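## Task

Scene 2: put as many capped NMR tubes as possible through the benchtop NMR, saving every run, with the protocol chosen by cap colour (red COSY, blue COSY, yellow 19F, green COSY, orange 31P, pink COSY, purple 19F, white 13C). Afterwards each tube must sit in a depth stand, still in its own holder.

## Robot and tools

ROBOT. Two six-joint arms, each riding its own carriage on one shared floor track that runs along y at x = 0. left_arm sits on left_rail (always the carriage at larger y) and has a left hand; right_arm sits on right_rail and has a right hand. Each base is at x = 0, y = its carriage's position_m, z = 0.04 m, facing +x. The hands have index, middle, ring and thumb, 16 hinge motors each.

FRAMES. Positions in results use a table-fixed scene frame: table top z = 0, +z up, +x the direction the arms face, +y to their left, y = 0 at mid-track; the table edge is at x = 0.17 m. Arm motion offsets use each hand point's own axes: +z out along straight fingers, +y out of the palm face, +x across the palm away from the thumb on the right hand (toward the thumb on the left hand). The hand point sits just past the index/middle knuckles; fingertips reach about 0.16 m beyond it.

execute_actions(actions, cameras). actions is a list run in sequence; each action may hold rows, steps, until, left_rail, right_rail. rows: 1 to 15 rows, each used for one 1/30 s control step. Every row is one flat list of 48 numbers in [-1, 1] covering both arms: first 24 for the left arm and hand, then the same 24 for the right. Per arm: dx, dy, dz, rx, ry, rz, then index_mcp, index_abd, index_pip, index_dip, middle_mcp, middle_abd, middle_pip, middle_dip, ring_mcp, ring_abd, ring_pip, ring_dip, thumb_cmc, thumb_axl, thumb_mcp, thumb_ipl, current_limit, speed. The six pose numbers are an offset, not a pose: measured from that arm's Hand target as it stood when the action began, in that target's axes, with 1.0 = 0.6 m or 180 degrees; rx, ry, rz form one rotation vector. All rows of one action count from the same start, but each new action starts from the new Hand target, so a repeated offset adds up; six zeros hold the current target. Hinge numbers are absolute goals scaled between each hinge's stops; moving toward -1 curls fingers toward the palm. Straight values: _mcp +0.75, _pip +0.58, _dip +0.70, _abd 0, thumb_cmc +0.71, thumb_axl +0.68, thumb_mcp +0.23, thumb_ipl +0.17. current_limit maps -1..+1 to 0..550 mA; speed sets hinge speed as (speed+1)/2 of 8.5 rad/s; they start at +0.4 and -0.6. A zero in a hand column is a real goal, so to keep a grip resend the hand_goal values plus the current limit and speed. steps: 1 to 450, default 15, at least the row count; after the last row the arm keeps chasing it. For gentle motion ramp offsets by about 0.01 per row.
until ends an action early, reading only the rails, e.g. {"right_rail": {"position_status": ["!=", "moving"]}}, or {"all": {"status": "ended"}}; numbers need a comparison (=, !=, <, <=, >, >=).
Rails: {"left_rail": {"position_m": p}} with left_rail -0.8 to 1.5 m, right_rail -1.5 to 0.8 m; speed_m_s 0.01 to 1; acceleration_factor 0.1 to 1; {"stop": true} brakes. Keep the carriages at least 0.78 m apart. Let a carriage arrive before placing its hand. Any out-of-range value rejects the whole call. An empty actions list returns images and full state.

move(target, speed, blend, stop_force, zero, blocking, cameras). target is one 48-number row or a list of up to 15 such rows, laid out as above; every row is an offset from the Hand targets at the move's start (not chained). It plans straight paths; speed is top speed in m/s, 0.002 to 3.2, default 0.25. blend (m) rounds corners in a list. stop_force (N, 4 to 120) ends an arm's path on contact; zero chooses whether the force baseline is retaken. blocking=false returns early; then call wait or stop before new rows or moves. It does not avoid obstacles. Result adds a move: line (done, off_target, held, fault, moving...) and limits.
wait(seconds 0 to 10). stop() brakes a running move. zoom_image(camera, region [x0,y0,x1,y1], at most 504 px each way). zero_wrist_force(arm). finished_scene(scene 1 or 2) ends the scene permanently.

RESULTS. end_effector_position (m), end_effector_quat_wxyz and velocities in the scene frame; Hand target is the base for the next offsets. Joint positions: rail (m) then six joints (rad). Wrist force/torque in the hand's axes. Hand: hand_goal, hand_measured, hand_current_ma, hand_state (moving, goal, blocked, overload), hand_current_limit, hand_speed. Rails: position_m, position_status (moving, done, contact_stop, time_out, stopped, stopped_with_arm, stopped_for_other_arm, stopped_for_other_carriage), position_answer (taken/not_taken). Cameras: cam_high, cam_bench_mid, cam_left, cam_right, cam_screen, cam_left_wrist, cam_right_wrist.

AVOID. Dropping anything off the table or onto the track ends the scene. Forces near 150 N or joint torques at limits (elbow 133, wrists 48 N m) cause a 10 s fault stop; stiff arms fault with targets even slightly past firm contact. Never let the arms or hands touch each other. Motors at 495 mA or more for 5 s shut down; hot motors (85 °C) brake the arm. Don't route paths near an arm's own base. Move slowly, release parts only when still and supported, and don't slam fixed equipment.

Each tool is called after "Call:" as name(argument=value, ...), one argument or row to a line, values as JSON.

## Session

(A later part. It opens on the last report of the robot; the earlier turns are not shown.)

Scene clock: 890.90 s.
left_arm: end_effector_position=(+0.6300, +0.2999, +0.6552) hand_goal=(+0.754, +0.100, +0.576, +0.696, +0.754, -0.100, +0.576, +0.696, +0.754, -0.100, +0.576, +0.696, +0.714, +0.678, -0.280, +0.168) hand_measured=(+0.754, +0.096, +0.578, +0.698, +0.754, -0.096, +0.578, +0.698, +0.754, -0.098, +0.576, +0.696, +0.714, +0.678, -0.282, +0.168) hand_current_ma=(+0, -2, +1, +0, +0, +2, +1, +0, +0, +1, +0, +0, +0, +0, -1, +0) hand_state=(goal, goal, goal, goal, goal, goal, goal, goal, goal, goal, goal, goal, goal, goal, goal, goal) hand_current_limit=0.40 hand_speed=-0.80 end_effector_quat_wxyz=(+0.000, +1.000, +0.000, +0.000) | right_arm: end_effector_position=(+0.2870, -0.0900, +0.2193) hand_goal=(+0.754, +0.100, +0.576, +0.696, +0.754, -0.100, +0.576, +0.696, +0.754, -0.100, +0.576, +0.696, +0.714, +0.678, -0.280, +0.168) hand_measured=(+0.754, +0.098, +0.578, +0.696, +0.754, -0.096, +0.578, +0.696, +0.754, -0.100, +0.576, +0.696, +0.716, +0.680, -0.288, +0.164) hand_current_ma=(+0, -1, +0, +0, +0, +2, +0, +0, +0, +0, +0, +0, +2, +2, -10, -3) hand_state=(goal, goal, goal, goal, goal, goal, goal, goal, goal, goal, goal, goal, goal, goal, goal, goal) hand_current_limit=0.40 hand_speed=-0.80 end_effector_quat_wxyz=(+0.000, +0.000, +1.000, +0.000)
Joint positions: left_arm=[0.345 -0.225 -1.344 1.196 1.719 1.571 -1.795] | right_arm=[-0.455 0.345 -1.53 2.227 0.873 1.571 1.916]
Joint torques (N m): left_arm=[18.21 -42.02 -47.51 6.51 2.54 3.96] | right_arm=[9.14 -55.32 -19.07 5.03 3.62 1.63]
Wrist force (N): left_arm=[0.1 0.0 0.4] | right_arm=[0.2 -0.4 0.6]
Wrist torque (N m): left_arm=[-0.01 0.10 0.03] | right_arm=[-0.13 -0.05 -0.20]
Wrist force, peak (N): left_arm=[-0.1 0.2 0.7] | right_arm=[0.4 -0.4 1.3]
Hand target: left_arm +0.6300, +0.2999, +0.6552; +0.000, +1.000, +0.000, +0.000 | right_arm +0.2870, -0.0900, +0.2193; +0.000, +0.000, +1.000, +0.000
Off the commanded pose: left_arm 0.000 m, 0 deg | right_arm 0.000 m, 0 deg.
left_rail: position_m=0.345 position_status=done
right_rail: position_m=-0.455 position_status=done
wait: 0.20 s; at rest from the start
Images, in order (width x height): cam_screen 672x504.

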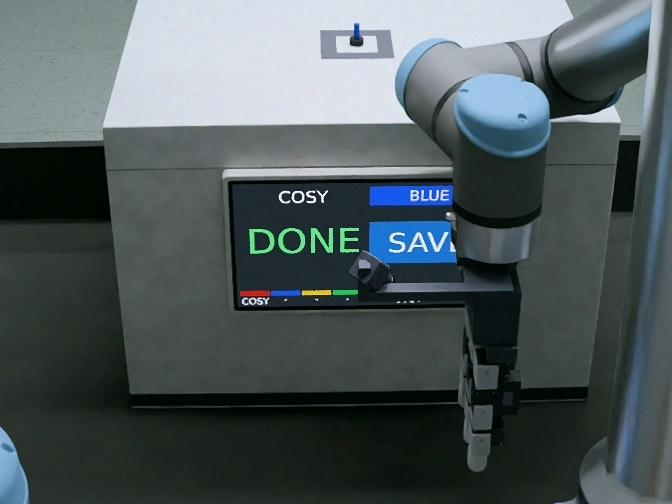

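Call:
move(
  target=[
    [0,0,0,0,0,0,0.754,0.1,0.576,0.696,0.754,-0.1,0.576,0.696,0.754,-0.1,0.576,0.696,0.714,0.678,-0.281,0.168,0.4,-0.8,-0.0358,0,0,0,0,0,0.754,0.1,0.576,0.696,0.754,-0.1,0.576,0.696,0.754,-0.1,0.576,0.696,0.714,0.678,-0.281,0.168,0.4,-0.8],
    [0,0,0,0,0,0,0.754,0.1,0.576,0.696,0.754,-0.1,0.576,0.696,0.754,-0.1,0.576,0.696,0.714,0.678,-0.281,0.168,0.4,-0.8,0.0017,0.0083,-0.0003,0,0,0,0.754,0.1,0.576,0.696,0.754,-0.1,0.576,0.696,0.754,-0.1,0.576,0.696,0.714,0.678,-0.281,0.168,0.4,-0.8],
    [0,0,0,0,0,0,0.754,0.1,0.576,0.696,0.754,-0.1,0.576,0.696,0.754,-0.1,0.576,0.696,0.714,0.678,-0.281,0.168,0.4,-0.8,-0.0033,0.35,-0.0083,0,0,0,0.754,0.1,0.576,0.696,0.754,-0.1,0.576,0.696,0.754,-0.1,0.576,0.696,0.714,0.678,-0.281,0.168,0.4,-0.8],
    [0,0,0,0,0,0,0.754,0.1,0.576,0.696,0.754,-0.1,0.576,0.696,0.754,-0.1,0.576,0.696,0.714,0.678,-0.281,0.168,0.4,-0.8,-0.0358,0.35,-0.0083,0,0,0,0.754,0.1,0.576,0.696,0.754,-0.1,0.576,0.696,0.754,-0.1,0.576,0.696,0.714,0.678,-0.281,0.168,0.4,-0.8],
    [0,0,0,0,0,0,0.754,0.1,0.576,0.696,0.754,-0.1,0.576,0.696,0.754,-0.1,0.576,0.696,0.714,0.678,-0.281,0.168,0.4,-0.8,0.02,0.2833,-0.0845,0,0,0,0.754,0.1,0.576,0.696,0.754,-0.1,0.576,0.696,0.754,-0.1,0.576,0.696,0.714,0.678,-0.281,0.168,0.4,-0.8],
    [0,0,0,0,0,0,0.754,0.1,0.576,0.696,0.754,-0.1,0.576,0.696,0.754,-0.1,0.576,0.696,0.714,0.678,-0.281,0.168,0.4,-0.8,0.02,-0.05,-0.1678,0,0,0,0.754,0.1,0.576,0.696,0.754,-0.1,0.576,0.696,0.754,-0.1,0.576,0.696,0.714,0.678,-0.281,0.168,0.4,-0.8],
    [0.0167,0.2832,0.0253,0,0,0,0.754,0.1,0.576,0.696,0.754,-0.1,0.576,0.696,0.754,-0.1,0.576,0.696,0.714,0.678,-0.281,0.168,0.4,-0.8,-0.1217,-0.45,-0.4678,0,0,0,0.754,0.1,0.576,0.696,0.754,-0.1,0.576,0.696,0.754,-0.1,0.576,0.696,0.714,0.678,-0.281,0.168,0.4,-0.8],
    [0.048,0.7103,0.092,0,0,0,0.754,0.1,0.576,0.696,0.754,-0.1,0.576,0.696,0.754,-0.1,0.576,0.696,0.714,0.678,-0.281,0.168,0.4,-0.8,-0.375,-0.741,-0.3012,0,0,0,0.754,0.1,0.576,0.696,0.754,-0.1,0.576,0.696,0.754,-0.1,0.576,0.696,0.714,0.678,-0.281,0.168,0.4,-0.8],
    [0.048,0.7103,0.2228,0,0,0,0.754,-0.3,0.576,0.696,0.754,0.3,0.576,0.696,0.754,-0.1,0.576,0.696,0.714,0.678,-0.281,0.168,0.75,-0.8,-0.375,-0.741,-0.1353,0,0,0,0.754,-0.3,0.576,0.696,0.754,0.3,0.576,0.696,0.754,-0.1,0.576,0.696,0.714,0.678,-0.281,0.168,0.75,-0.8],
    [0.048,0.7103,0.1728,0,0,0,0.754,-0.3,0.576,0.696,0.754,0.3,0.576,0.696,0.754,-0.1,0.576,0.696,0.714,0.678,-0.281,0.168,0.75,-0.8,-0.375,-0.741,-0.1853,0,0,0,0.754,-0.3,0.576,0.696,0.754,0.3,0.576,0.696,0.754,-0.1,0.576,0.696,0.714,0.678,-0.281,0.168,0.75,-0.8],
    [0.048,0.7103,-0.0913,0,0,0,0.754,-0.3,0.576,0.696,0.754,0.3,0.576,0.696,0.754,-0.1,0.576,0.696,0.714,0.678,-0.281,0.168,0.75,-0.8,-0.375,-0.741,-0.6345,0,0,0,0.754,-0.3,0.576,0.696,0.754,0.3,0.576,0.696,0.754,-0.1,0.576,0.696,0.714,0.678,-0.281,0.168,0.75,-0.8],
    [-0.0167,0.3082,-0.0747,0,0,0,0.754,-0.3,0.576,0.696,0.754,0.3,0.576,0.696,0.754,-0.1,0.576,0.696,0.714,0.678,-0.281,0.168,0.75,-0.8,-0.5217,-0.5167,-0.7678,0,0,0,0.754,-0.3,0.576,0.696,0.754,0.3,0.576,0.696,0.754,-0.1,0.576,0.696,0.714,0.678,-0.281,0.168,0.75,-0.8],
  ],
  speed=[0.1,0.15,0.45,0.1,0.4,0.7,0.7,0.6,0.15,0.05,0.45,0.42],
  blend=[0,0.005,0.004,0,0.02,0.05,0.08,0.02,0,0.015,0.01,0],
  cameras=["cam_screen","cam_right"],
)

Scene clock: 926.77 s.
left_arm: end_effector_position=(+0.6200, +0.1149, +0.7000) hand_goal=(+0.754, -0.300, +0.576, +0.696, +0.754, +0.300, +0.576, +0.696, +0.754, -0.100, +0.576, +0.696, +0.714, +0.678, -0.280, +0.168) hand_measured=(+0.754, -0.102, +0.578, +0.698, +0.754, +0.102, +0.578, +0.698, +0.754, -0.098, +0.576, +0.696, +0.714, +0.678, -0.282, +0.168) hand_current_ma=(+0, +481, +1, +0, +0, -481, +1, +0, +0, +1, +0, +0, +0, +0, -1, +0) hand_state=(goal, blocked, goal, goal, goal, blocked, goal, goal, goal, goal, goal, goal, goal, goal, goal, goal) hand_current_limit=0.75 hand_speed=-0.80 end_effector_quat_wxyz=(+0.000, +1.000, +0.000, +0.000) | right_arm: end_effector_position=(+0.5999, -0.4001, +0.6800) hand_goal=(+0.754, -0.300, +0.576, +0.696, +0.754, +0.300, +0.576, +0.696, +0.754, -0.100, +0.576, +0.696, +0.714, +0.678, -0.280, +0.168) hand_measured=(+0.754, -0.046, +0.578, +0.696, +0.754, +0.050, +0.578, +0.696, +0.754, -0.100, +0.576, +0.696, +0.716, +0.680, -0.288, +0.166) hand_current_ma=(+0, +481, +0, +0, +0, -481, +0, +0, +0, +0, +0, +0, +1, +1, -9, -2) hand_state=(goal, blocked, goal, goal, goal, blocked, goal, goal, goal, goal, goal, goal, goal, goal, goal, goal) hand_current_limit=0.75 hand_speed=-0.80 end_effector_quat_wxyz=(+0.000, +0.000, +1.000, +0.000)
Joint positions: left_arm=[0.345 -0.526 -1.317 1.083 1.806 1.571 -2.096] | right_arm=[-0.455 -0.358 -1.392 1.211 1.752 1.571 1.213]
Joint torques (N m): left_arm=[17.16 -77.22 -26.22 2.72 2.53 4.13] | right_arm=[13.3 -37.79 -55.9 5.93 3.79 1.31]
Wrist force (N): left_arm=[-0.2 0.2 0.3] | right_arm=[0.1 -0.1 0.5]
Wrist torque (N m): left_arm=[-0.01 0.14 0.01] | right_arm=[-0.07 -0.03 -0.22]
Wrist force, peak (N): left_arm=[1.7 -0.4 -40.3] | right_arm=[7.4 -0.5 -2.7]
Hand target: left_arm +0.6200, +0.1150, +0.7000; +0.000, +1.000, +0.000, +0.000 | right_arm +0.6000, -0.4000, +0.6800; +0.000, +0.000, +1.000, +0.000
Off the commanded pose: left_arm 0.000 m, 0 deg | right_arm 0.000 m, 0 deg.
left_rail: position_m=0.345 position_status=done
right_rail: position_m=-0.455 position_status=done
move: done
Images, in order (width x height): cam_right 672x504, cam_screen 672x504.

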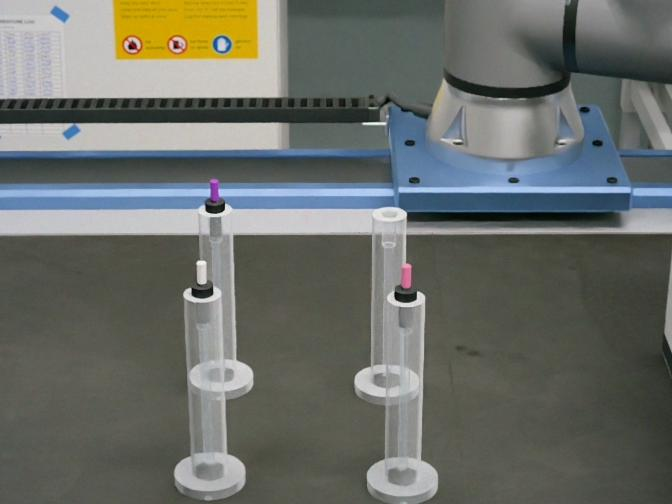

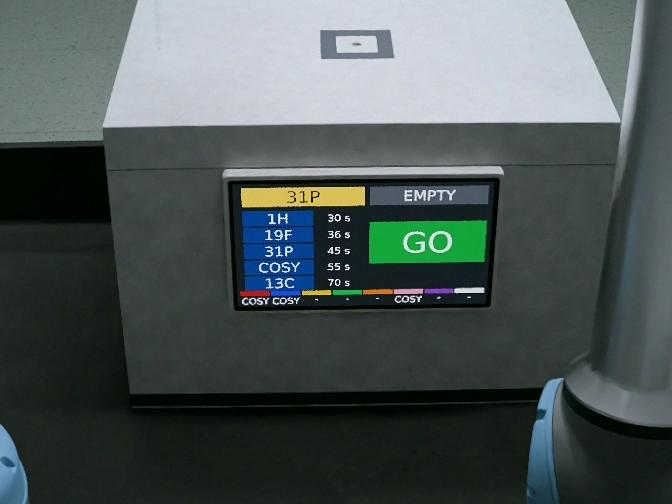

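Call:
move(
  target=[
    [-0.0333,-0.3083,0,0,0,0,0.754,-0.3,0.576,0.696,0.754,0.3,0.576,0.696,0.754,-0.1,0.576,0.696,0.714,0.678,-0.281,0.168,0.75,-0.8,0,0.25,-0.0333,0,0,0,0.754,-0.3,0.576,0.696,0.754,0.3,0.576,0.696,0.754,-0.1,0.576,0.696,0.714,0.678,-0.281,0.168,0.75,-0.8],
    [0.0935,-0.684,0.3,0,0,0,0.754,-0.3,0.576,0.696,0.754,0.3,0.576,0.696,0.754,-0.1,0.576,0.696,0.714,0.678,-0.281,0.168,0.75,-0.8,-0.0967,0.7103,-0.0333,0,0,0,0.754,-0.3,0.576,0.696,0.754,0.3,0.576,0.696,0.754,-0.1,0.576,0.696,0.714,0.678,-0.281,0.168,0.75,-0.8],
  ],
  speed=[0.48,0.48],
  blend=[0.05,0],
  cameras=["cam_left_wrist","cam_right_wrist","cam_screen"],
)

Call:
zoom_image(
  camera="cam_left_wrist",
  region=[314, 0, 434, 120],
)

Call:
zoom_image(
  camera="cam_right_wrist",
  region=[278, 0, 398, 120],
)

Call:
zoom_image(
  camera="cam_screen",
  region=[300, 0, 420, 90],
)

Scene clock: 947.53 s.
left_arm: end_effector_position=(+0.6761, +0.5254, +0.5201) hand_goal=(+0.754, -0.300, +0.576, +0.696, +0.754, +0.300, +0.576, +0.696, +0.754, -0.100, +0.576, +0.696, +0.714, +0.678, -0.280, +0.168) hand_measured=(+0.754, -0.102, +0.578, +0.698, +0.754, +0.102, +0.578, +0.698, +0.754, -0.098, +0.576, +0.696, +0.714, +0.678, -0.282, +0.168) hand_current_ma=(+0, +481, +1, +0, +0, -481, +1, +0, +0, +1, +0, +0, +0, +0, -1, +0) hand_state=(goal, blocked, goal, goal, goal, blocked, goal, goal, goal, goal, goal, goal, goal, goal, goal, goal) hand_current_limit=0.75 hand_speed=-0.80 end_effector_quat_wxyz=(+0.000, +1.000, +0.000, +0.000) | right_arm: end_effector_position=(+0.6580, +0.0262, +0.6999) hand_goal=(+0.754, -0.300, +0.576, +0.696, +0.754, +0.300, +0.576, +0.696, +0.754, -0.100, +0.576, +0.696, +0.714, +0.678, -0.280, +0.168) hand_measured=(+0.754, -0.046, +0.578, +0.696, +0.754, +0.050, +0.578, +0.696, +0.754, -0.100, +0.576, +0.696, +0.716, +0.680, -0.288, +0.166) hand_current_ma=(+0, +481, +0, +0, +0, -481, +0, +0, +0, +0, +0, +0, +1, +1, -9, -2) hand_state=(goal, blocked, goal, goal, goal, blocked, goal, goal, goal, goal, goal, goal, goal, goal, goal, goal) hand_current_limit=0.75 hand_speed=-0.80 end_effector_quat_wxyz=(+0.000, +0.000, +1.000, +0.000)
Joint positions: left_arm=[0.345 0.136 -1.182 1.219 1.534 1.57 -1.435] | right_arm=[-0.455 0.323 -1.037 0.682 1.925 1.571 1.894]
Joint torques (N m): left_arm=[19.39 -55.69 -48.08 2.51 2.8 4.04] | right_arm=[10.5 -65.75 -53.33 5.67 3.87 1.29]
Wrist force (N): left_arm=[-0.3 0.0 0.0] | right_arm=[0.3 -0.4 0.3]
Wrist torque (N m): left_arm=[0.00 0.11 -0.03] | right_arm=[-0.08 -0.04 -0.15]
Wrist force, peak (N): left_arm=[0.1 -1.8 1.7] | right_arm=[-0.1 -2.0 1.1]
Hand target: left_arm +0.6761, +0.5255, +0.5201; +0.000, +1.000, +0.000, +0.000 | right_arm +0.6580, +0.0262, +0.7000; +0.000, +0.000, +1.000, +0.000
Off the commanded pose: left_arm 0.000 m, 0 deg | right_arm 0.000 m, 0 deg.
left_rail: position_m=0.345 position_status=done
right_rail: position_m=-0.455 position_status=done
move: done
camera_calibration:
cam_left_wrist: T_world_to_cam=[[-0.74129, 0.67105, -0.0134766, 0.134245], [0.460957, 0.523596, 0.716496, -1.00317], [0.48786, 0.524919, -0.697462, -0.111547], [0, 0, 0, 1]] pos_world=[0.616353, 0.493724, 0.642777]
cam_right_wrist: T_world_to_cam=[[0.791657, 0.610841, -0.0123794, -0.493671], [0.439203, -0.554893, 0.706537, -0.812634], [0.424713, -0.564772, -0.707568, 0.355349], [0, 0, 0, 1]] pos_world=[0.596808, 0.0513203, 0.819479]
Images, in order (width x height): cam_screen 672x504, cam_left_wrist 672x504, cam_right_wrist 672x504.

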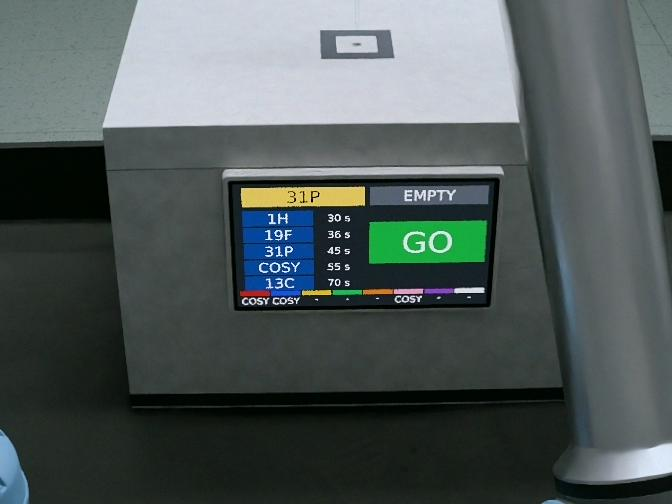

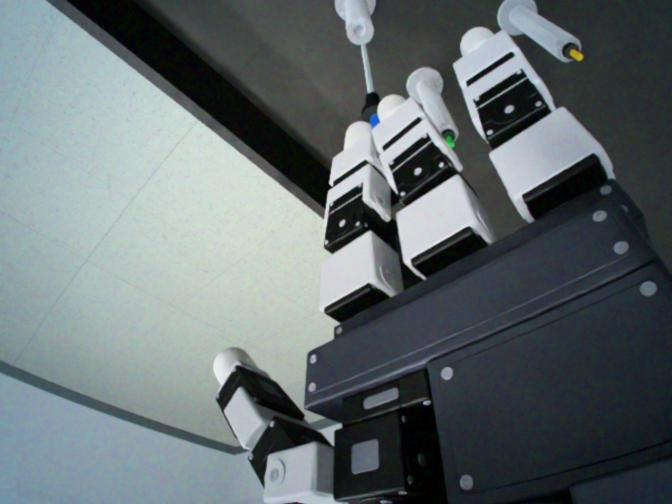

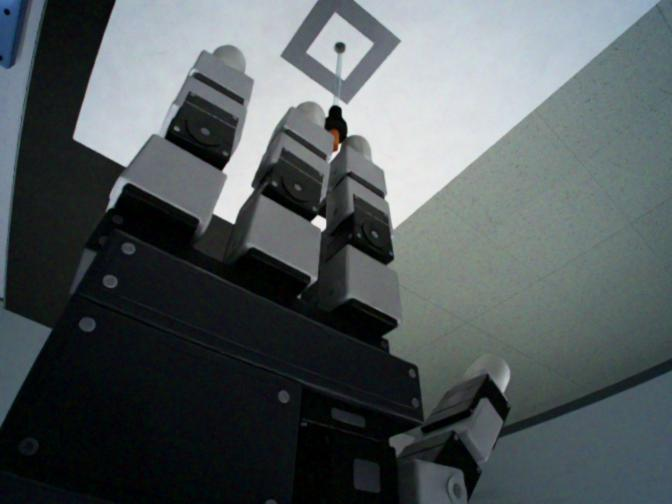

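Scaled by 4.200 from the camera's 672x504 image, which has a finer 960x720 frame.

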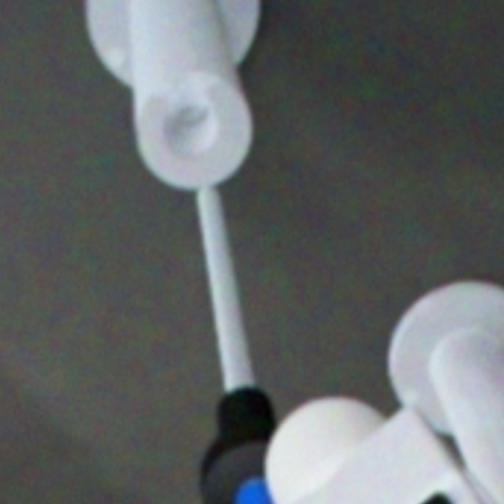

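Scaled by 4.200 from the camera's 672x504 image, which has a finer 960x720 frame.

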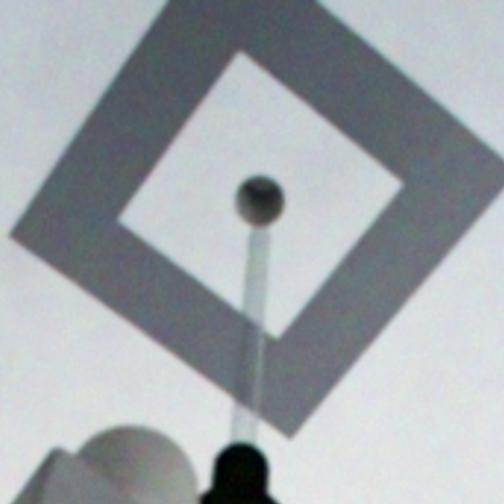

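Scaled by 4.200 from the camera's 672x504 image, which has a finer 960x720 frame.

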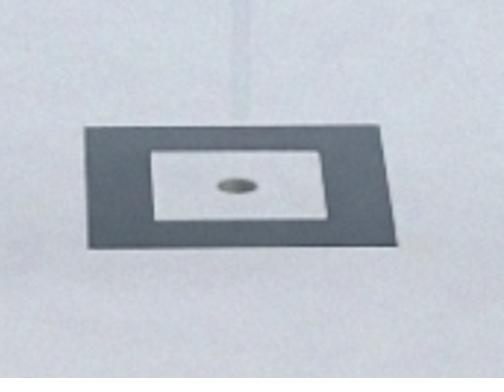

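Call:
move(
  target=[
    [0,0,0.335,0,0,0,0.754,-0.3,0.576,0.696,0.754,0.3,0.576,0.696,0.754,-0.1,0.576,0.696,0.714,0.678,-0.281,0.168,0.75,-0.8,0,0.0005,0.2333,0,0,0,0.754,-0.3,0.576,0.696,0.754,0.3,0.576,0.696,0.754,-0.1,0.576,0.696,0.714,0.678,-0.281,0.168,0.75,-0.8],
    [0,0,0.355,0,0,0,0.754,-0.3,0.576,0.696,0.754,0.3,0.576,0.696,0.754,-0.1,0.576,0.696,0.714,0.678,-0.281,0.168,0.75,-0.8,0,0.0005,0.301,0,0,0,0.754,-0.3,0.576,0.696,0.754,0.3,0.576,0.696,0.754,-0.1,0.576,0.696,0.714,0.678,-0.281,0.168,0.75,-0.8],
  ],
  speed=[0.18,0.06],
  blend=[0.005,0],
  stop_force=6,
  cameras=["cam_screen","cam_left"],
)

Scene clock: 966.53 s.
left_arm: end_effector_position=(+0.6760, +0.5255, +0.3089) hand_goal=(+0.754, -0.300, +0.576, +0.696, +0.754, +0.300, +0.576, +0.696, +0.754, -0.100, +0.576, +0.696, +0.714, +0.678, -0.280, +0.168) hand_measured=(+0.750, -0.104, +0.574, +0.696, +0.750, +0.102, +0.574, +0.696, +0.754, -0.098, +0.576, +0.696, +0.714, +0.678, -0.282, +0.168) hand_current_ma=(-3, +481, -1, +0, -3, -481, -1, +0, +0, +1, +0, +0, +0, +0, -1, +0) hand_state=(goal, blocked, goal, goal, goal, blocked, goal, goal, goal, goal, goal, goal, goal, goal, goal, goal) hand_current_limit=0.75 hand_speed=-0.80 end_effector_quat_wxyz=(+0.000, +1.000, +0.000, +0.000) | right_arm: end_effector_position=(+0.6580, +0.0265, +0.5230) hand_goal=(+0.754, -0.300, +0.576, +0.696, +0.754, +0.300, +0.576, +0.696, +0.754, -0.100, +0.576, +0.696, +0.714, +0.678, -0.280, +0.168) hand_measured=(+0.754, -0.048, +0.578, +0.696, +0.754, +0.050, +0.578, +0.696, +0.754, -0.098, +0.576, +0.696, +0.716, +0.680, -0.288, +0.166) hand_current_ma=(+0, +481, +0, +0, +0, -481, +0, +0, +0, +0, +0, +0, +1, +1, -9, -2) hand_state=(goal, blocked, goal, goal, goal, blocked, goal, goal, goal, goal, goal, goal, goal, goal, goal, goal) hand_current_limit=0.75 hand_speed=-0.80 end_effector_quat_wxyz=(+0.000, +0.000, +1.000, +0.000)
Joint positions: left_arm=[0.345 0.136 -1.109 1.492 1.188 1.57 -1.434] | right_arm=[-0.455 0.323 -1.102 1.098 1.575 1.571 1.894]
Joint torques (N m): left_arm=[15.51 -90.22 -42.97 6.19 1.47 -3.83] | right_arm=[3.61 -61.03 -55.96 5.58 -2.92 0.49]
Wrist force (N): left_arm=[-0.1 0.2 -4.6] | right_arm=[0.5 -0.4 -2.1]
Wrist torque (N m): left_arm=[0.31 0.08 0.03] | right_arm=[0.09 0.00 -0.14]
Wrist force, peak (N): left_arm=[-0.2 0.2 -12.7] | right_arm=[-0.1 -0.9 -25.5]
Hand target: left_arm +0.6760, +0.5255, +0.3089; +0.000, +1.000, +0.000, +0.000 (not the last commanded pose) | right_arm +0.6580, +0.0265, +0.5230; +0.000, +0.000, +1.000, +0.000 (not the last commanded pose)
Off the commanded pose: left_arm 0.002 m, 0 deg | right_arm 0.004 m, 0 deg.
left_rail: position_m=0.345 position_status=done
right_rail: position_m=-0.455 position_status=done
move: contact (left_arm, right_arm); path passed 1 of 2 targets
Images, in order (width x height): cam_left 672x504, cam_screen 672x504.

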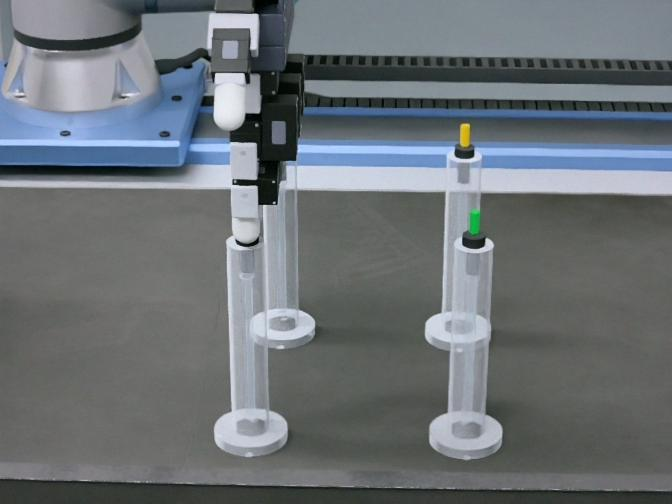

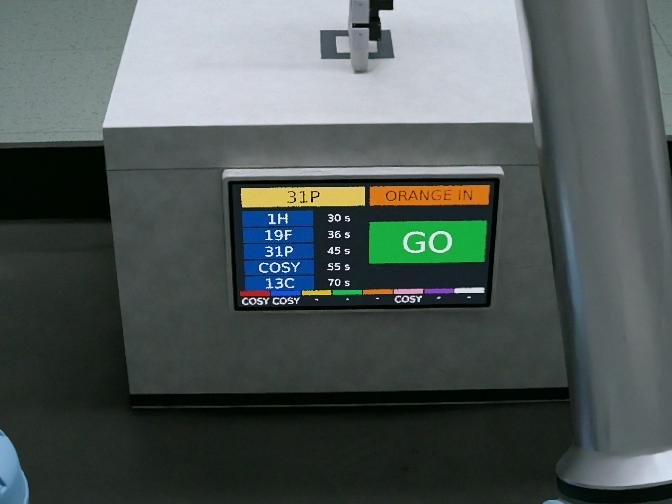

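Call:
move(
  target=[
    [0,0,0,0,0,0,0.754,0.1,0.576,0.696,0.754,-0.1,0.576,0.696,0.754,-0.1,0.576,0.696,0.714,0.678,-0.281,0.168,0.4,-0.8,0,0,0,0,0,0,0.754,0.1,0.576,0.696,0.754,-0.1,0.576,0.696,0.754,-0.1,0.576,0.696,0.714,0.678,-0.281,0.168,0.4,-0.8],
    [0,0,-0.0833,0,0,0,0.754,0.1,0.576,0.696,0.754,-0.1,0.576,0.696,0.754,-0.1,0.576,0.696,0.714,0.678,-0.281,0.168,0.4,-0.8,0,0,-0.0833,0,0,0,0.754,0.1,0.576,0.696,0.754,-0.1,0.576,0.696,0.754,-0.1,0.576,0.696,0.714,0.678,-0.281,0.168,0.4,-0.8],
    [0,0,-0.1852,0,0,0,0.754,0.1,0.576,0.696,0.754,-0.1,0.576,0.696,0.754,-0.1,0.576,0.696,0.714,0.678,-0.281,0.168,0.4,-0.8,0.6217,-0.1375,-0.0117,0,0,0,0.754,0.1,0.576,0.696,0.754,-0.1,0.576,0.696,0.754,-0.1,0.576,0.696,0.714,0.678,-0.281,0.168,0.4,-0.8],
    [0,-0.2915,-0.1852,0,0,0,0.754,0.1,0.576,0.696,0.754,-0.1,0.576,0.696,0.754,-0.1,0.576,0.696,0.714,0.678,-0.281,0.168,0.4,-0.8,0.6333,-0.1942,0.506,0,0,0,0.754,0.1,0.576,0.696,0.754,-0.1,0.576,0.696,0.754,-0.1,0.576,0.696,0.714,0.678,-0.281,0.168,0.4,-0.8],
    [0,-0.2915,-0.1852,0,0,0,0.754,0.1,0.576,0.696,0.754,-0.1,0.576,0.696,0.754,-0.1,0.576,0.696,0.714,0.678,-0.281,0.168,0.4,-0.8,0.5825,-0.1942,0.506,0,0,0,0.754,0.1,0.576,0.696,0.754,-0.1,0.576,0.696,0.754,-0.1,0.576,0.696,0.714,0.678,-0.281,0.168,0.4,-0.8],
    [0,-0.2915,-0.1852,0,0,0,0.754,0.1,0.576,0.696,0.754,-0.1,0.576,0.696,0.754,-0.1,0.576,0.696,0.714,0.678,-0.281,0.168,0.4,-0.8,0.6183,-0.1942,0.506,0,0,0,0.754,0.1,0.576,0.696,0.754,-0.1,0.576,0.696,0.754,-0.1,0.576,0.696,0.714,0.678,-0.281,0.168,0.4,-0.8],
  ],
  speed=[0.1,0.25,0.7,0.6,0.1,0.15],
  blend=[0,0.02,0.07,0.02,0,0],
  cameras=["cam_screen","cam_left","cam_left_wrist"],
)

Call:
zoom_image(
  camera="cam_left_wrist",
  region=[314, 0, 434, 120],
)

Scene clock: 993.97 s.
left_arm: end_effector_position=(+0.6760, +0.7004, +0.4201) hand_goal=(+0.754, +0.100, +0.576, +0.696, +0.754, -0.100, +0.576, +0.696, +0.754, -0.100, +0.576, +0.696, +0.714, +0.678, -0.280, +0.168) hand_measured=(+0.752, +0.096, +0.574, +0.696, +0.752, -0.096, +0.574, +0.696, +0.754, -0.098, +0.576, +0.696, +0.714, +0.678, -0.282, +0.168) hand_current_ma=(-2, -2, -1, +0, -2, +2, -1, +0, +0, +1, +0, +0, +0, +0, -1, +0) hand_state=(goal, goal, goal, goal, goal, goal, goal, goal, goal, goal, goal, goal, goal, goal, goal, goal) hand_current_limit=0.40 hand_speed=-0.80 end_effector_quat_wxyz=(+0.000, +1.000, +0.000, +0.000) | right_arm: end_effector_position=(+0.2872, -0.0902, +0.2195) hand_goal=(+0.754, +0.100, +0.576, +0.696, +0.754, -0.100, +0.576, +0.696, +0.754, -0.100, +0.576, +0.696, +0.714, +0.678, -0.280, +0.168) hand_measured=(+0.754, +0.098, +0.578, +0.696, +0.754, -0.096, +0.578, +0.696, +0.754, -0.098, +0.576, +0.696, +0.716, +0.680, -0.288, +0.164) hand_current_ma=(+0, -1, +0, +0, +0, +1, +0, +0, +0, +0, +0, +0, +2, +1, -10, -3) hand_state=(goal, goal, goal, goal, goal, goal, goal, goal, goal, goal, goal, goal, goal, goal, goal, goal) hand_current_limit=0.40 hand_speed=-0.80 end_effector_quat_wxyz=(+0.000, +0.000, +1.000, +0.000)
Joint positions: left_arm=[0.345 0.37 -1.018 1.15 1.439 1.57 -1.201] | right_arm=[-0.455 0.344 -1.53 2.227 0.874 1.571 1.915]
Joint torques (N m): left_arm=[17.59 -69.22 -47.59 6.63 2.62 3.89] | right_arm=[11.31 -51.47 -18.78 2.29 -1.76 1.33]
Wrist force (N): left_arm=[-0.3 0.2 -0.4] | right_arm=[0.4 -0.4 0.7]
Wrist torque (N m): left_arm=[0.12 0.10 -0.07] | right_arm=[-0.14 -0.09 -0.18]
Wrist force, peak (N): left_arm=[0.4 0.2 -5.7] | right_arm=[6.8 -0.7 -3.5]
Hand target: left_arm +0.6760, +0.7004, +0.4201; +0.000, +1.000, +0.000, +0.000 | right_arm +0.2870, -0.0902, +0.2195; +0.000, +0.000, +1.000, +0.000
Off the commanded pose: left_arm 0.000 m, 0 deg | right_arm 0.000 m, 0 deg.
left_rail: position_m=0.345 position_status=done
right_rail: position_m=-0.455 position_status=done
move: done; blend cut to 0.0152 m at target 4
camera_calibration:
cam_left_wrist: T_world_to_cam=[[-0.741256, 0.671088, -0.0134242, 0.0153808], [0.461012, 0.523547, 0.716496, -1.02305], [0.487861, 0.524918, -0.697462, -0.273053], [0, 0, 0, 1]] pos_world=[0.616252, 0.668624, 0.542776]
Images, in order (width x height): cam_left 672x504, cam_screen 672x504, cam_left_wrist 672x504.

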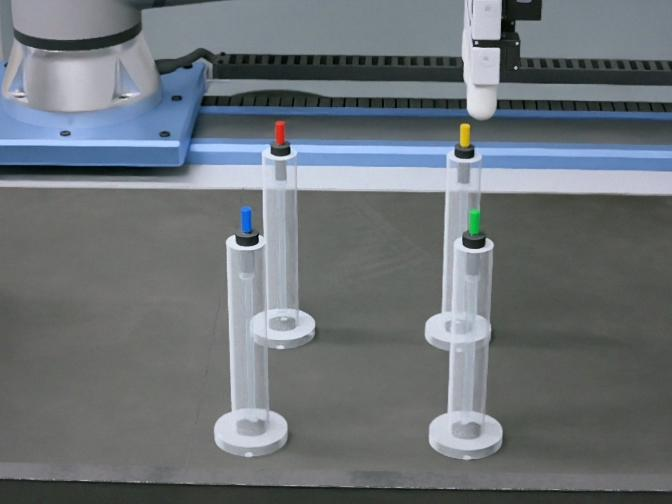

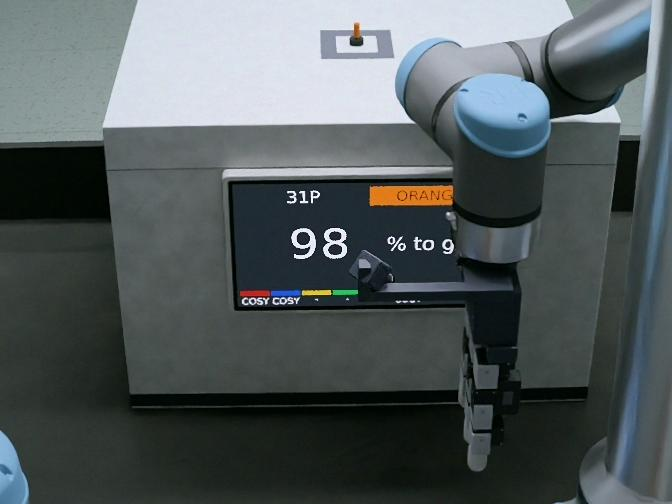

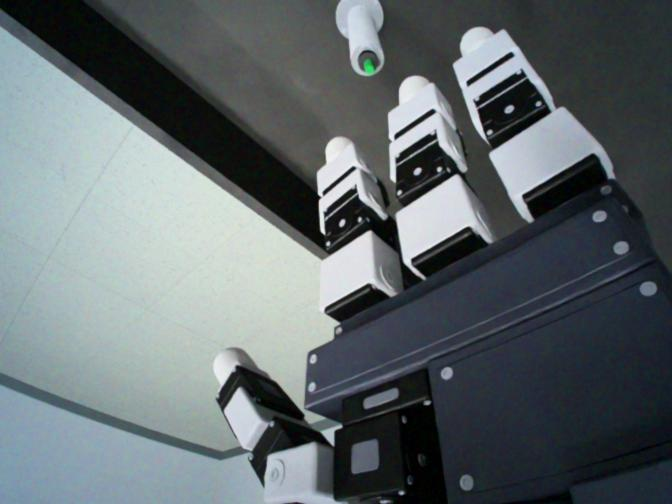

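Scaled by 4.200 from the camera's 672x504 image, which has a finer 960x720 frame.

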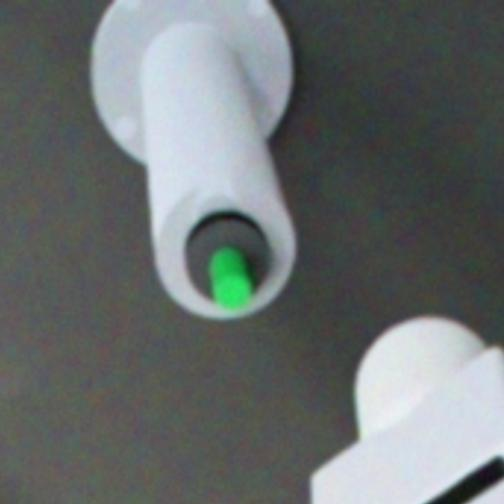

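Call:
move(
  target=[
    [0,0,0,0,0,0,0.754,0.1,0.576,0.696,0.754,-0.1,0.576,0.696,0.754,-0.1,0.576,0.696,0.714,0.678,-0.281,0.168,0.4,-0.8,-0.0358,0.0003,0,0,0,0,0.754,0.1,0.576,0.696,0.754,-0.1,0.576,0.696,0.754,-0.1,0.576,0.696,0.714,0.678,-0.281,0.168,0.4,-0.8],
    [0,0,0,0,0,0,0.754,0.1,0.576,0.696,0.754,-0.1,0.576,0.696,0.754,-0.1,0.576,0.696,0.714,0.678,-0.281,0.168,0.4,-0.8,0.0067,0.0087,-0.0092,0,0,0,0.754,0.1,0.576,0.696,0.754,-0.1,0.576,0.696,0.754,-0.1,0.576,0.696,0.714,0.678,-0.281,0.168,0.4,-0.8],
    [0,0,0,0,0,0,0.754,0.1,0.576,0.696,0.754,-0.1,0.576,0.696,0.754,-0.1,0.576,0.696,0.714,0.678,-0.281,0.168,0.4,-0.8,-0.005,0.3503,-0.1248,0,0,0,0.754,0.97,0.576,0.696,0.754,-0.1,0.576,0.696,0.754,-0.1,0.576,0.696,0.714,0.678,-0.6,0.168,0.4,-0.5],
    [0,0,0,0,0,0,0.754,0.1,0.576,0.696,0.754,-0.1,0.576,0.696,0.754,-0.1,0.576,0.696,0.714,0.678,-0.281,0.168,0.4,-0.8,-0.0608,0.3503,-0.1248,0,0,0,0.754,0.97,0.576,0.696,0.754,-0.1,0.576,0.696,0.754,-0.1,0.576,0.696,0.714,0.678,-0.6,0.168,0.4,-0.5],
  ],
  speed=[0.1,0.15,0.45,0.1],
  blend=[0,0.005,0,0],
  cameras=["cam_screen"],
)

Call:
move(
  target=[
    [-0.002,-0.0023,0.1,0,0,0,0.754,0.1,0.576,0.696,0.754,-0.1,0.576,0.696,0.754,-0.1,0.576,0.696,0.714,0.678,-0.281,0.168,0.4,-0.8,0.0642,0,-0.0093,0,0,0,0.754,0.1,0.576,0.696,0.754,-0.1,0.576,0.696,0.754,-0.1,0.576,0.696,0.714,0.678,-0.281,0.168,0.4,-0.8],
    [-0.002,-0.0023,0.1993,0,0,0,0.754,0.1,0.576,0.696,0.754,-0.1,0.576,0.696,0.754,-0.1,0.576,0.696,0.714,0.678,-0.281,0.168,0.4,-0.8,0.0558,-0.0667,-0.426,0,0,0,0.754,0.1,0.576,0.696,0.754,-0.1,0.576,0.696,0.754,-0.1,0.576,0.696,0.714,0.678,-0.281,0.168,0.4,-0.8],
    [-0.002,-0.0023,0.1993,0,0,0,0.754,0.1,0.576,0.696,0.754,-0.1,0.576,0.696,0.754,-0.1,0.576,0.696,0.714,0.678,-0.281,0.168,0.4,-0.8,-0.5575,-0.1562,-0.476,0,0,0,0.754,0.1,0.576,0.696,0.754,-0.1,0.576,0.696,0.754,-0.1,0.576,0.696,0.714,0.678,-0.281,0.168,0.4,-0.8],
    [-0.002,-0.0023,0.1993,0,0,0,0.754,-0.3,0.576,0.696,0.754,0.3,0.576,0.696,0.754,-0.1,0.576,0.696,0.714,0.678,-0.281,0.168,0.75,-0.8,-0.5575,-0.1562,-0.3777,0,0,0,0.754,-0.3,0.576,0.696,0.754,0.3,0.576,0.696,0.754,-0.1,0.576,0.696,0.714,0.678,-0.281,0.168,0.75,-0.8],
    [-0.002,-0.0023,0.1493,0,0,0,0.754,-0.3,0.576,0.696,0.754,0.3,0.576,0.696,0.754,-0.1,0.576,0.696,0.714,0.678,-0.281,0.168,0.75,-0.8,-0.5575,-0.1562,-0.4277,0,0,0,0.754,-0.3,0.576,0.696,0.754,0.3,0.576,0.696,0.754,-0.1,0.576,0.696,0.714,0.678,-0.281,0.168,0.75,-0.8],
    [-0.002,-0.0023,-0.2998,0,0,0,0.754,-0.3,0.576,0.696,0.754,0.3,0.576,0.696,0.754,-0.1,0.576,0.696,0.714,0.678,-0.281,0.168,0.75,-0.8,-0.5575,-0.1562,-0.6927,0,0,0,0.754,-0.3,0.576,0.696,0.754,0.3,0.576,0.696,0.754,-0.1,0.576,0.696,0.714,0.678,-0.281,0.168,0.75,-0.8],
    [-0.0767,0.5007,-0.4665,0,0,0,0.754,-0.3,0.576,0.696,0.754,0.3,0.576,0.696,0.754,-0.1,0.576,0.696,0.714,0.678,-0.281,0.168,0.75,-0.8,-0.4608,-0.7167,-0.676,0,0,0,0.754,-0.3,0.576,0.696,0.754,0.3,0.576,0.696,0.754,-0.1,0.576,0.696,0.714,0.678,-0.281,0.168,0.75,-0.8],
    [-0.0933,0.9923,-0.4665,0,0,0,0.754,-0.3,0.576,0.696,0.754,0.3,0.576,0.696,0.754,-0.1,0.576,0.696,0.714,0.678,-0.281,0.168,0.75,-0.8,-0.3608,-0.9917,-0.5093,0,0,0,0.754,-0.3,0.576,0.696,0.754,0.3,0.576,0.696,0.754,-0.1,0.576,0.696,0.714,0.678,-0.281,0.168,0.75,-0.8],
  ],
  speed=[0.25,0.7,0.6,0.15,0.05,0.45,0.48,0.45],
  blend=[0.02,0.06,0.02,0,0.015,0.01,0.03,0],
  cameras=["cam_screen","cam_left_wrist","cam_right_wrist"],
)

Call:
zoom_image(
  camera="cam_left_wrist",
  region=[314, 0, 434, 120],
)

Call:
zoom_image(
  camera="cam_right_wrist",
  region=[278, 0, 398, 120],
)

Scene clock: 1086.17 s.
left_arm: end_effector_position=(+0.6760, +0.7004, +0.4201) hand_goal=(+0.754, +0.100, +0.576, +0.696, +0.754, -0.100, +0.576, +0.696, +0.754, -0.100, +0.576, +0.696, +0.714, +0.678, -0.280, +0.168) hand_measured=(+0.752, +0.096, +0.574, +0.696, +0.752, -0.096, +0.574, +0.696, +0.754, -0.098, +0.576, +0.696, +0.714, +0.678, -0.282, +0.168) hand_current_ma=(-2, -2, -1, +0, -2, +2, -1, +0, +0, +1, +0, +0, +0, +0, -1, +0) hand_state=(goal, goal, goal, goal, goal, goal, goal, goal, goal, goal, goal, goal, goal, goal, goal, goal) hand_current_limit=0.40 hand_speed=-0.80 end_effector_quat_wxyz=(+0.000, +1.000, +0.000, +0.000) | right_arm: end_effector_position=(+0.3234, +0.1201, +0.2943) hand_goal=(+0.754, +0.970, +0.576, +0.696, +0.754, -0.100, +0.576, +0.696, +0.754, -0.100, +0.576, +0.696, +0.714, +0.678, -0.600, +0.168) hand_measured=(+0.754, +0.876, +0.576, +0.696, +0.754, -0.096, +0.578, +0.696, +0.754, -0.098, +0.576, +0.696, +0.716, +0.680, -0.600, +0.166) hand_current_ma=(+0, -217, +0, +0, +0, +1, +0, +0, +0, +0, +0, +0, +1, +1, +0, -2) hand_state=(goal, blocked, goal, goal, goal, goal, goal, goal, goal, goal, goal, goal, goal, goal, goal, goal) hand_current_limit=0.40 hand_speed=-0.50 end_effector_quat_wxyz=(+0.000, +0.000, +1.000, +0.000)
Joint positions: left_arm=[0.345 0.37 -1.018 1.15 1.439 1.57 -1.201] | right_arm=[-0.455 0.713 -1.299 1.792 1.079 1.571 2.283]
Joint torques (N m): left_arm=[18.15 -69.24 -47.13 6.42 2.76 4.06] | right_arm=[-18.84 -35.7 -56.91 1.02 -0.29 -2.14]
Wrist force (N): left_arm=[-0.3 -0.3 -0.1] | right_arm=[20.4 -0.6 -7.7]
Wrist torque (N m): left_arm=[0.05 0.10 -0.05] | right_arm=[0.60 0.62 1.68]
Wrist force, peak (N): left_arm=[-0.5 -0.4 -0.5] | right_arm=[20.7 -0.4 -8.0]
Hand target: left_arm +0.6760, +0.7004, +0.4201; +0.000, +1.000, +0.000, +0.000 | right_arm +0.3234, +0.1201, +0.2943; +0.000, +0.000, +1.000, +0.000
Off the commanded pose: left_arm 0.000 m, 0 deg | right_arm 0.000 m, 0 deg.
left_rail: position_m=0.345 position_status=done
right_rail: position_m=-0.455 position_status=done
move: done
Images, in order (width x height): cam_screen 672x504.

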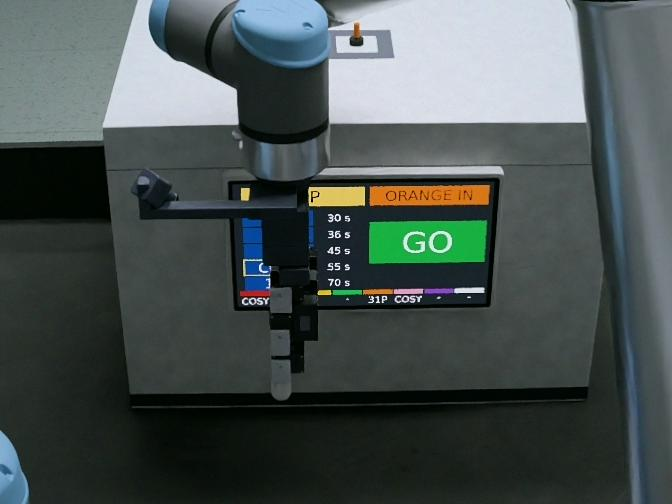

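Scene clock: 1092.77 s.
left_arm: end_effector_position=(+0.6201, +0.1051, +0.6998) hand_goal=(+0.754, -0.300, +0.576, +0.696, +0.754, +0.300, +0.576, +0.696, +0.754, -0.100, +0.576, +0.696, +0.714, +0.678, -0.280, +0.168) hand_measured=(+0.752, -0.056, +0.574, +0.696, +0.752, +0.042, +0.574, +0.696, +0.754, -0.098, +0.576, +0.696, +0.714, +0.678, -0.282, +0.168) hand_current_ma=(-1, +481, -1, +0, -1, -481, -1, +0, +0, +1, +0, +0, +0, +0, -1, +0) hand_state=(goal, blocked, goal, goal, goal, blocked, goal, goal, goal, goal, goal, goal, goal, goal, goal, goal) hand_current_limit=0.75 hand_speed=-0.80 end_effector_quat_wxyz=(+0.000, +1.000, +0.000, +0.000) | right_arm: end_effector_position=(+0.5401, -0.4748, +0.6001) hand_goal=(+0.754, -0.300, +0.576, +0.696, +0.754, +0.300, +0.576, +0.696, +0.754, -0.100, +0.576, +0.696, +0.714, +0.678, -0.280, +0.168) hand_measured=(+0.754, -0.104, +0.576, +0.696, +0.754, +0.100, +0.578, +0.696, +0.754, -0.100, +0.576, +0.696, +0.716, +0.680, -0.286, +0.166) hand_current_ma=(+0, +481, +0, +0, +0, -481, +0, +0, +0, +0, +0, +0, +1, +1, -8, -2) hand_state=(goal, blocked, goal, goal, goal, blocked, goal, goal, goal, goal, goal, goal, goal, goal, goal, goal) hand_current_limit=0.75 hand_speed=-0.80 end_effector_quat_wxyz=(+0.000, +0.000, +1.000, +0.000)
Joint positions: left_arm=[0.345 -0.54 -1.313 1.078 1.806 1.571 -2.11] | right_arm=[-0.455 -0.536 -1.494 1.468 1.597 1.571 1.035]
Joint torques (N m): left_arm=[-13.38 -44.95 -46.48 6.38 -3.1 -4.08] | right_arm=[-9.52 -65.82 -29.33 2.01 -3.5 -1.91]
Wrist force (N): left_arm=[0.1 0.2 0.3] | right_arm=[0.3 -0.4 0.5]
Wrist torque (N m): left_arm=[0.00 0.09 0.18] | right_arm=[-0.10 -0.06 0.12]
Wrist force, peak (N): left_arm=[0.3 -0.2 -5.7] | right_arm=[-2.2 -0.5 -49.2]
Hand target: left_arm +0.6201, +0.1049, +0.6998; +0.000, +1.000, +0.000, +0.000 | right_arm +0.5400, -0.4749, +0.6000; +0.000, +0.000, +1.000, +0.000
Off the commanded pose: left_arm 0.000 m, 0 deg | right_arm 0.000 m, 0 deg.
left_rail: position_m=0.345 position_status=done
right_rail: position_m=-0.455 position_status=done
move: done
camera_calibration:
cam_left_wrist: T_world_to_cam=[[-0.741255, 0.671087, -0.0135189, 0.377208], [0.461022, 0.523657, 0.716409, -0.885942], [0.487852, 0.52481, -0.697549, 0.261746], [0, 0, 0, 1]] pos_world=[0.560352, 0.0734243, 0.822377]
cam_right_wrist: T_world_to_cam=[[0.791653, 0.610835, -0.0128879, -0.0952357], [0.439496, -0.554688, 0.706516, -0.968247], [0.424416, -0.564979, -0.70758, 0.0518991], [0, 0, 0, 1]] pos_world=[0.478908, -0.44958, 0.719577]
Images, in order (width x height): cam_screen 672x504, cam_left_wrist 672x504, cam_right_wrist 672x504.

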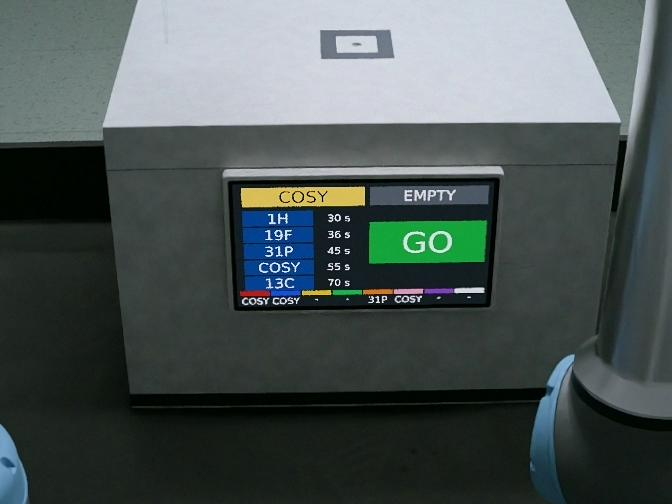

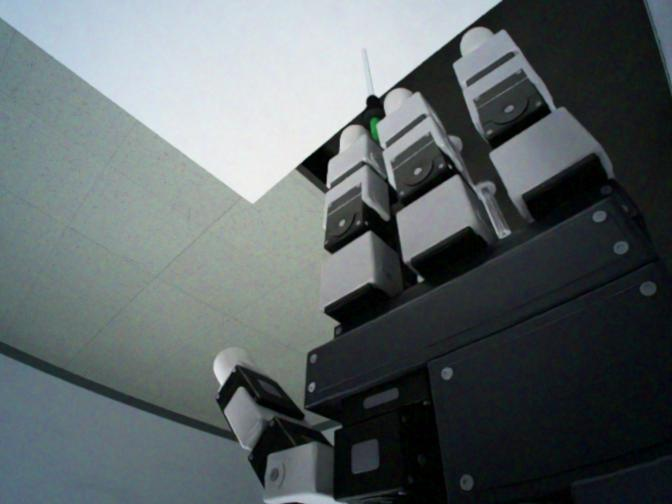

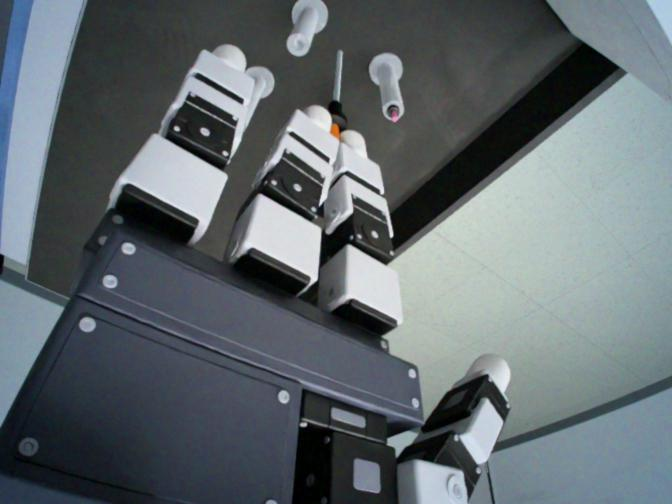

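Scaled by 4.200 from the camera's 672x504 image, which has a finer 960x720 frame.

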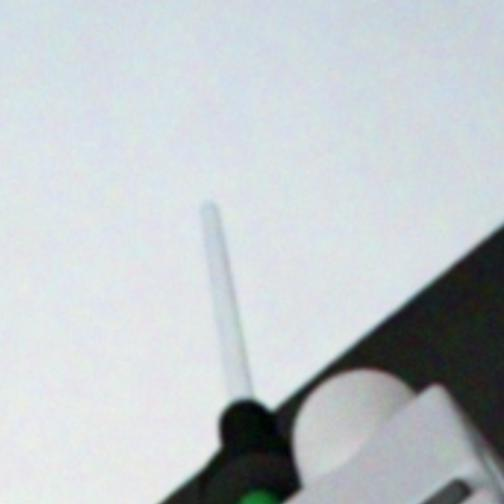

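Scaled by 4.200 from the camera's 672x504 image, which has a finer 960x720 frame.

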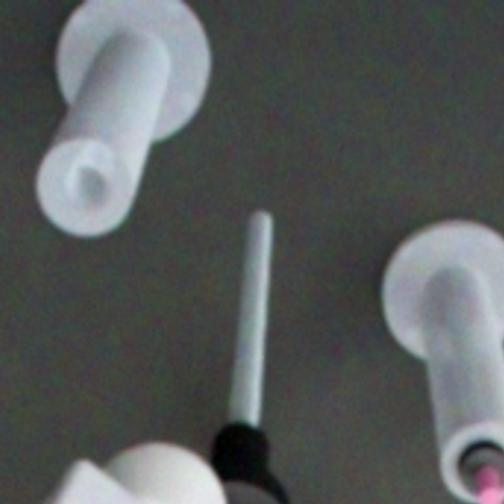

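Call:
move(
  target=[0.0652,0.3853,0,0,0,0,0.754,-0.3,0.576,0.696,0.754,0.3,0.576,0.696,0.754,-0.1,0.576,0.696,0.714,0.678,-0.281,0.168,0.75,-0.8,0.0467,-0.0995,0.1333,0,0,0,0.754,-0.3,0.576,0.696,0.754,0.3,0.576,0.696,0.754,-0.1,0.576,0.696,0.714,0.678,-0.281,0.168,0.75,-0.8],
  speed=0.45,
  cameras=["cam_left_wrist","cam_right_wrist","cam_right"],
)

Call:
zoom_image(
  camera="cam_left_wrist",
  region=[314, 0, 434, 120],
)

Call:
zoom_image(
  camera="cam_right_wrist",
  region=[314, 10, 374, 70],
)

Call:
zoom_image(
  camera="cam_right",
  region=[350, 60, 450, 240],
)

Scene clock: 1130.87 s.
left_arm: end_effector_position=(+0.6592, -0.1262, +0.6996) hand_goal=(+0.754, -0.300, +0.576, +0.696, +0.754, +0.300, +0.576, +0.696, +0.754, -0.100, +0.576, +0.696, +0.714, +0.678, -0.280, +0.168) hand_measured=(+0.752, -0.056, +0.574, +0.696, +0.752, +0.042, +0.574, +0.696, +0.754, -0.098, +0.576, +0.696, +0.714, +0.678, -0.282, +0.168) hand_current_ma=(-1, +481, -1, +0, -1, -481, -1, +0, +0, +1, +0, +0, +0, +0, -1, +0) hand_state=(goal, blocked, goal, goal, goal, blocked, goal, goal, goal, goal, goal, goal, goal, goal, goal, goal) hand_current_limit=0.75 hand_speed=-0.80 end_effector_quat_wxyz=(+0.000, +1.000, +0.000, +0.000) | right_arm: end_effector_position=(+0.5120, -0.5346, +0.5201) hand_goal=(+0.754, -0.300, +0.576, +0.696, +0.754, +0.300, +0.576, +0.696, +0.754, -0.100, +0.576, +0.696, +0.714, +0.678, -0.280, +0.168) hand_measured=(+0.754, -0.104, +0.576, +0.696, +0.754, +0.100, +0.578, +0.696, +0.754, -0.100, +0.576, +0.696, +0.716, +0.680, -0.286, +0.166) hand_current_ma=(+0, +481, +0, +0, +0, -481, +0, +0, +0, +0, +0, +0, +1, +1, -8, -2) hand_state=(goal, blocked, goal, goal, goal, blocked, goal, goal, goal, goal, goal, goal, goal, goal, goal, goal) hand_current_limit=0.75 hand_speed=-0.80 end_effector_quat_wxyz=(+0.000, +0.000, +1.000, +0.000)
Joint positions: left_arm=[0.345 -0.782 -1.047 0.699 1.919 1.571 -2.352] | right_arm=[-0.455 -0.668 -1.509 1.624 1.456 1.571 0.902]
Joint torques (N m): left_arm=[-12.44 -64.73 -45.94 6.53 -3.13 -4.22] | right_arm=[-10.6 -65.05 -29.41 2.24 -3.63 -2.38]
Wrist force (N): left_arm=[0.1 0.3 0.1] | right_arm=[0.4 0.2 0.3]
Wrist torque (N m): left_arm=[0.08 0.06 0.14] | right_arm=[-0.01 -0.08 0.15]
Wrist force, peak (N): left_arm=[0.1 2.2 0.3] | right_arm=[0.7 -0.8 1.0]
Hand target: left_arm +0.6592, -0.1263, +0.6997; +0.000, +1.000, +0.000, +0.000 | right_arm +0.5120, -0.5346, +0.5200; +0.000, +0.000, +1.000, +0.000
Off the commanded pose: left_arm 0.000 m, 0 deg | right_arm 0.000 m, 0 deg.
left_rail: position_m=0.345 position_status=done
right_rail: position_m=-0.455 position_status=done
move: done
camera_calibration:
cam_left_wrist: T_world_to_cam=[[-0.741321, 0.671014, -0.013525, 0.561512], [0.460907, 0.523641, 0.716495, -0.782726], [0.48786, 0.524919, -0.697461, 0.363981], [0, 0, 0, 1]] pos_world=[0.599453, -0.157976, 0.822277]
cam_right_wrist: T_world_to_cam=[[0.791593, 0.610915, -0.0127891, -0.0374896], [0.439502, -0.554694, 0.706507, -0.932546], [0.424522, -0.564887, -0.70759, -0.0265611], [0, 0, 0, 1]] pos_world=[0.450808, -0.509379, 0.639577]
Images, in order (width x height): cam_right 672x504, cam_left_wrist 672x504, cam_right_wrist 672x504.

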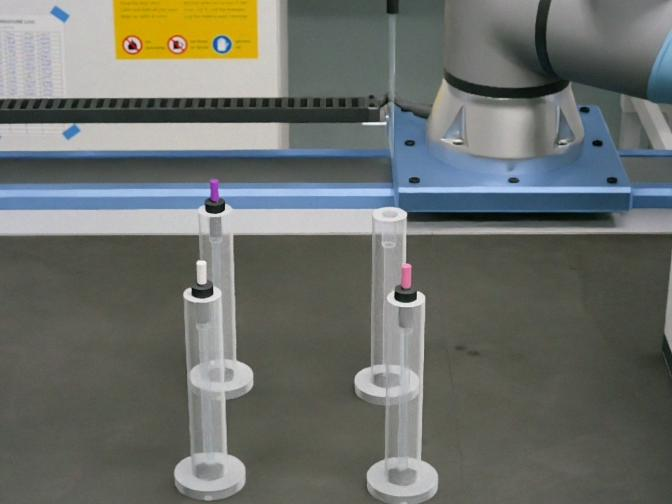

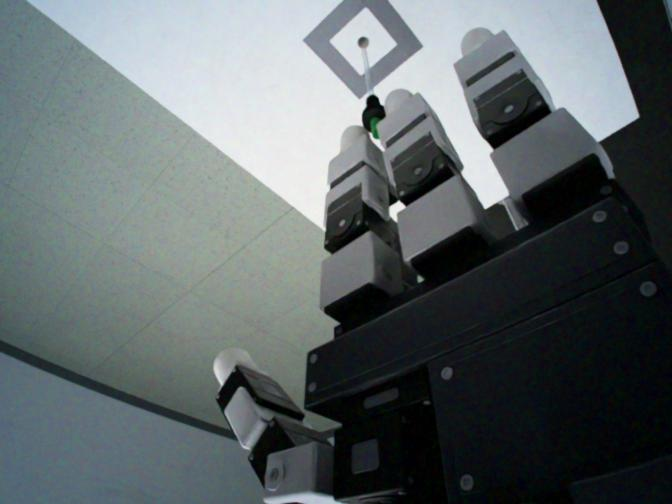

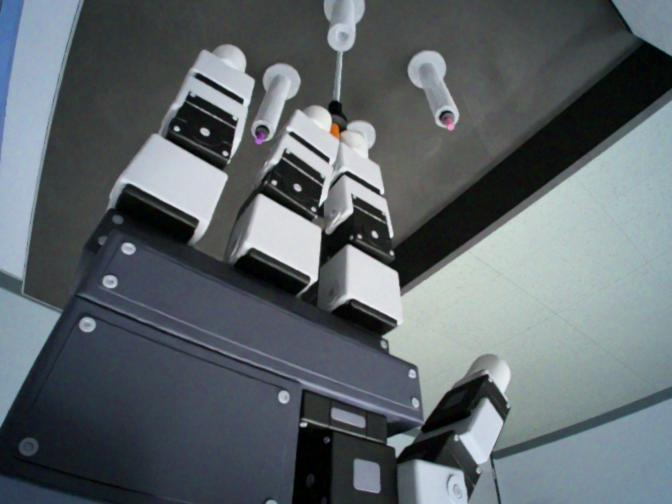

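Scaled by 4.200 from the camera's 672x504 image, which has a finer 960x720 frame.

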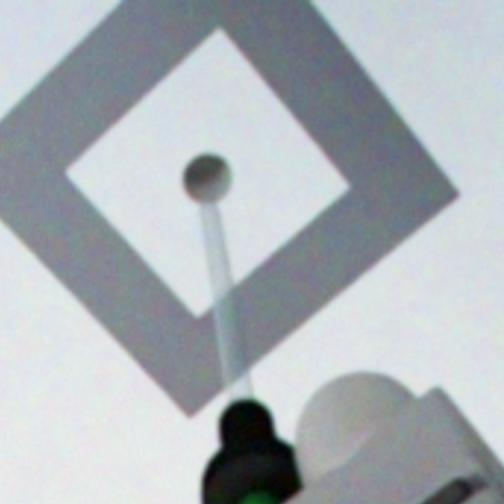

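Scaled by 8.400 from the camera's 672x504 image, which has a finer 960x720 frame.

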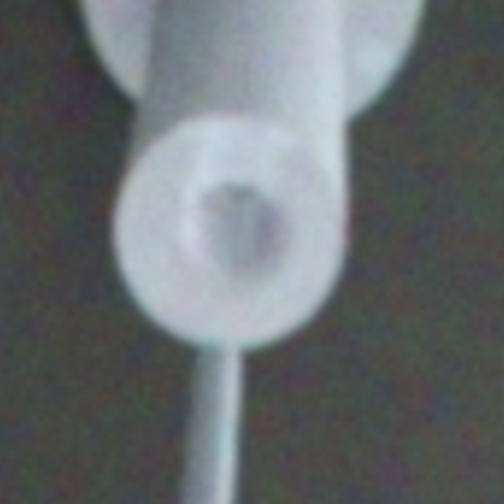

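Scaled by 2.800 from the camera's 672x504 image, which has a finer 960x720 frame.

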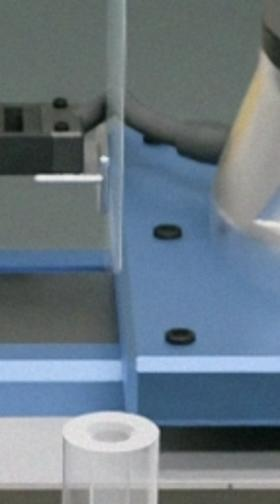

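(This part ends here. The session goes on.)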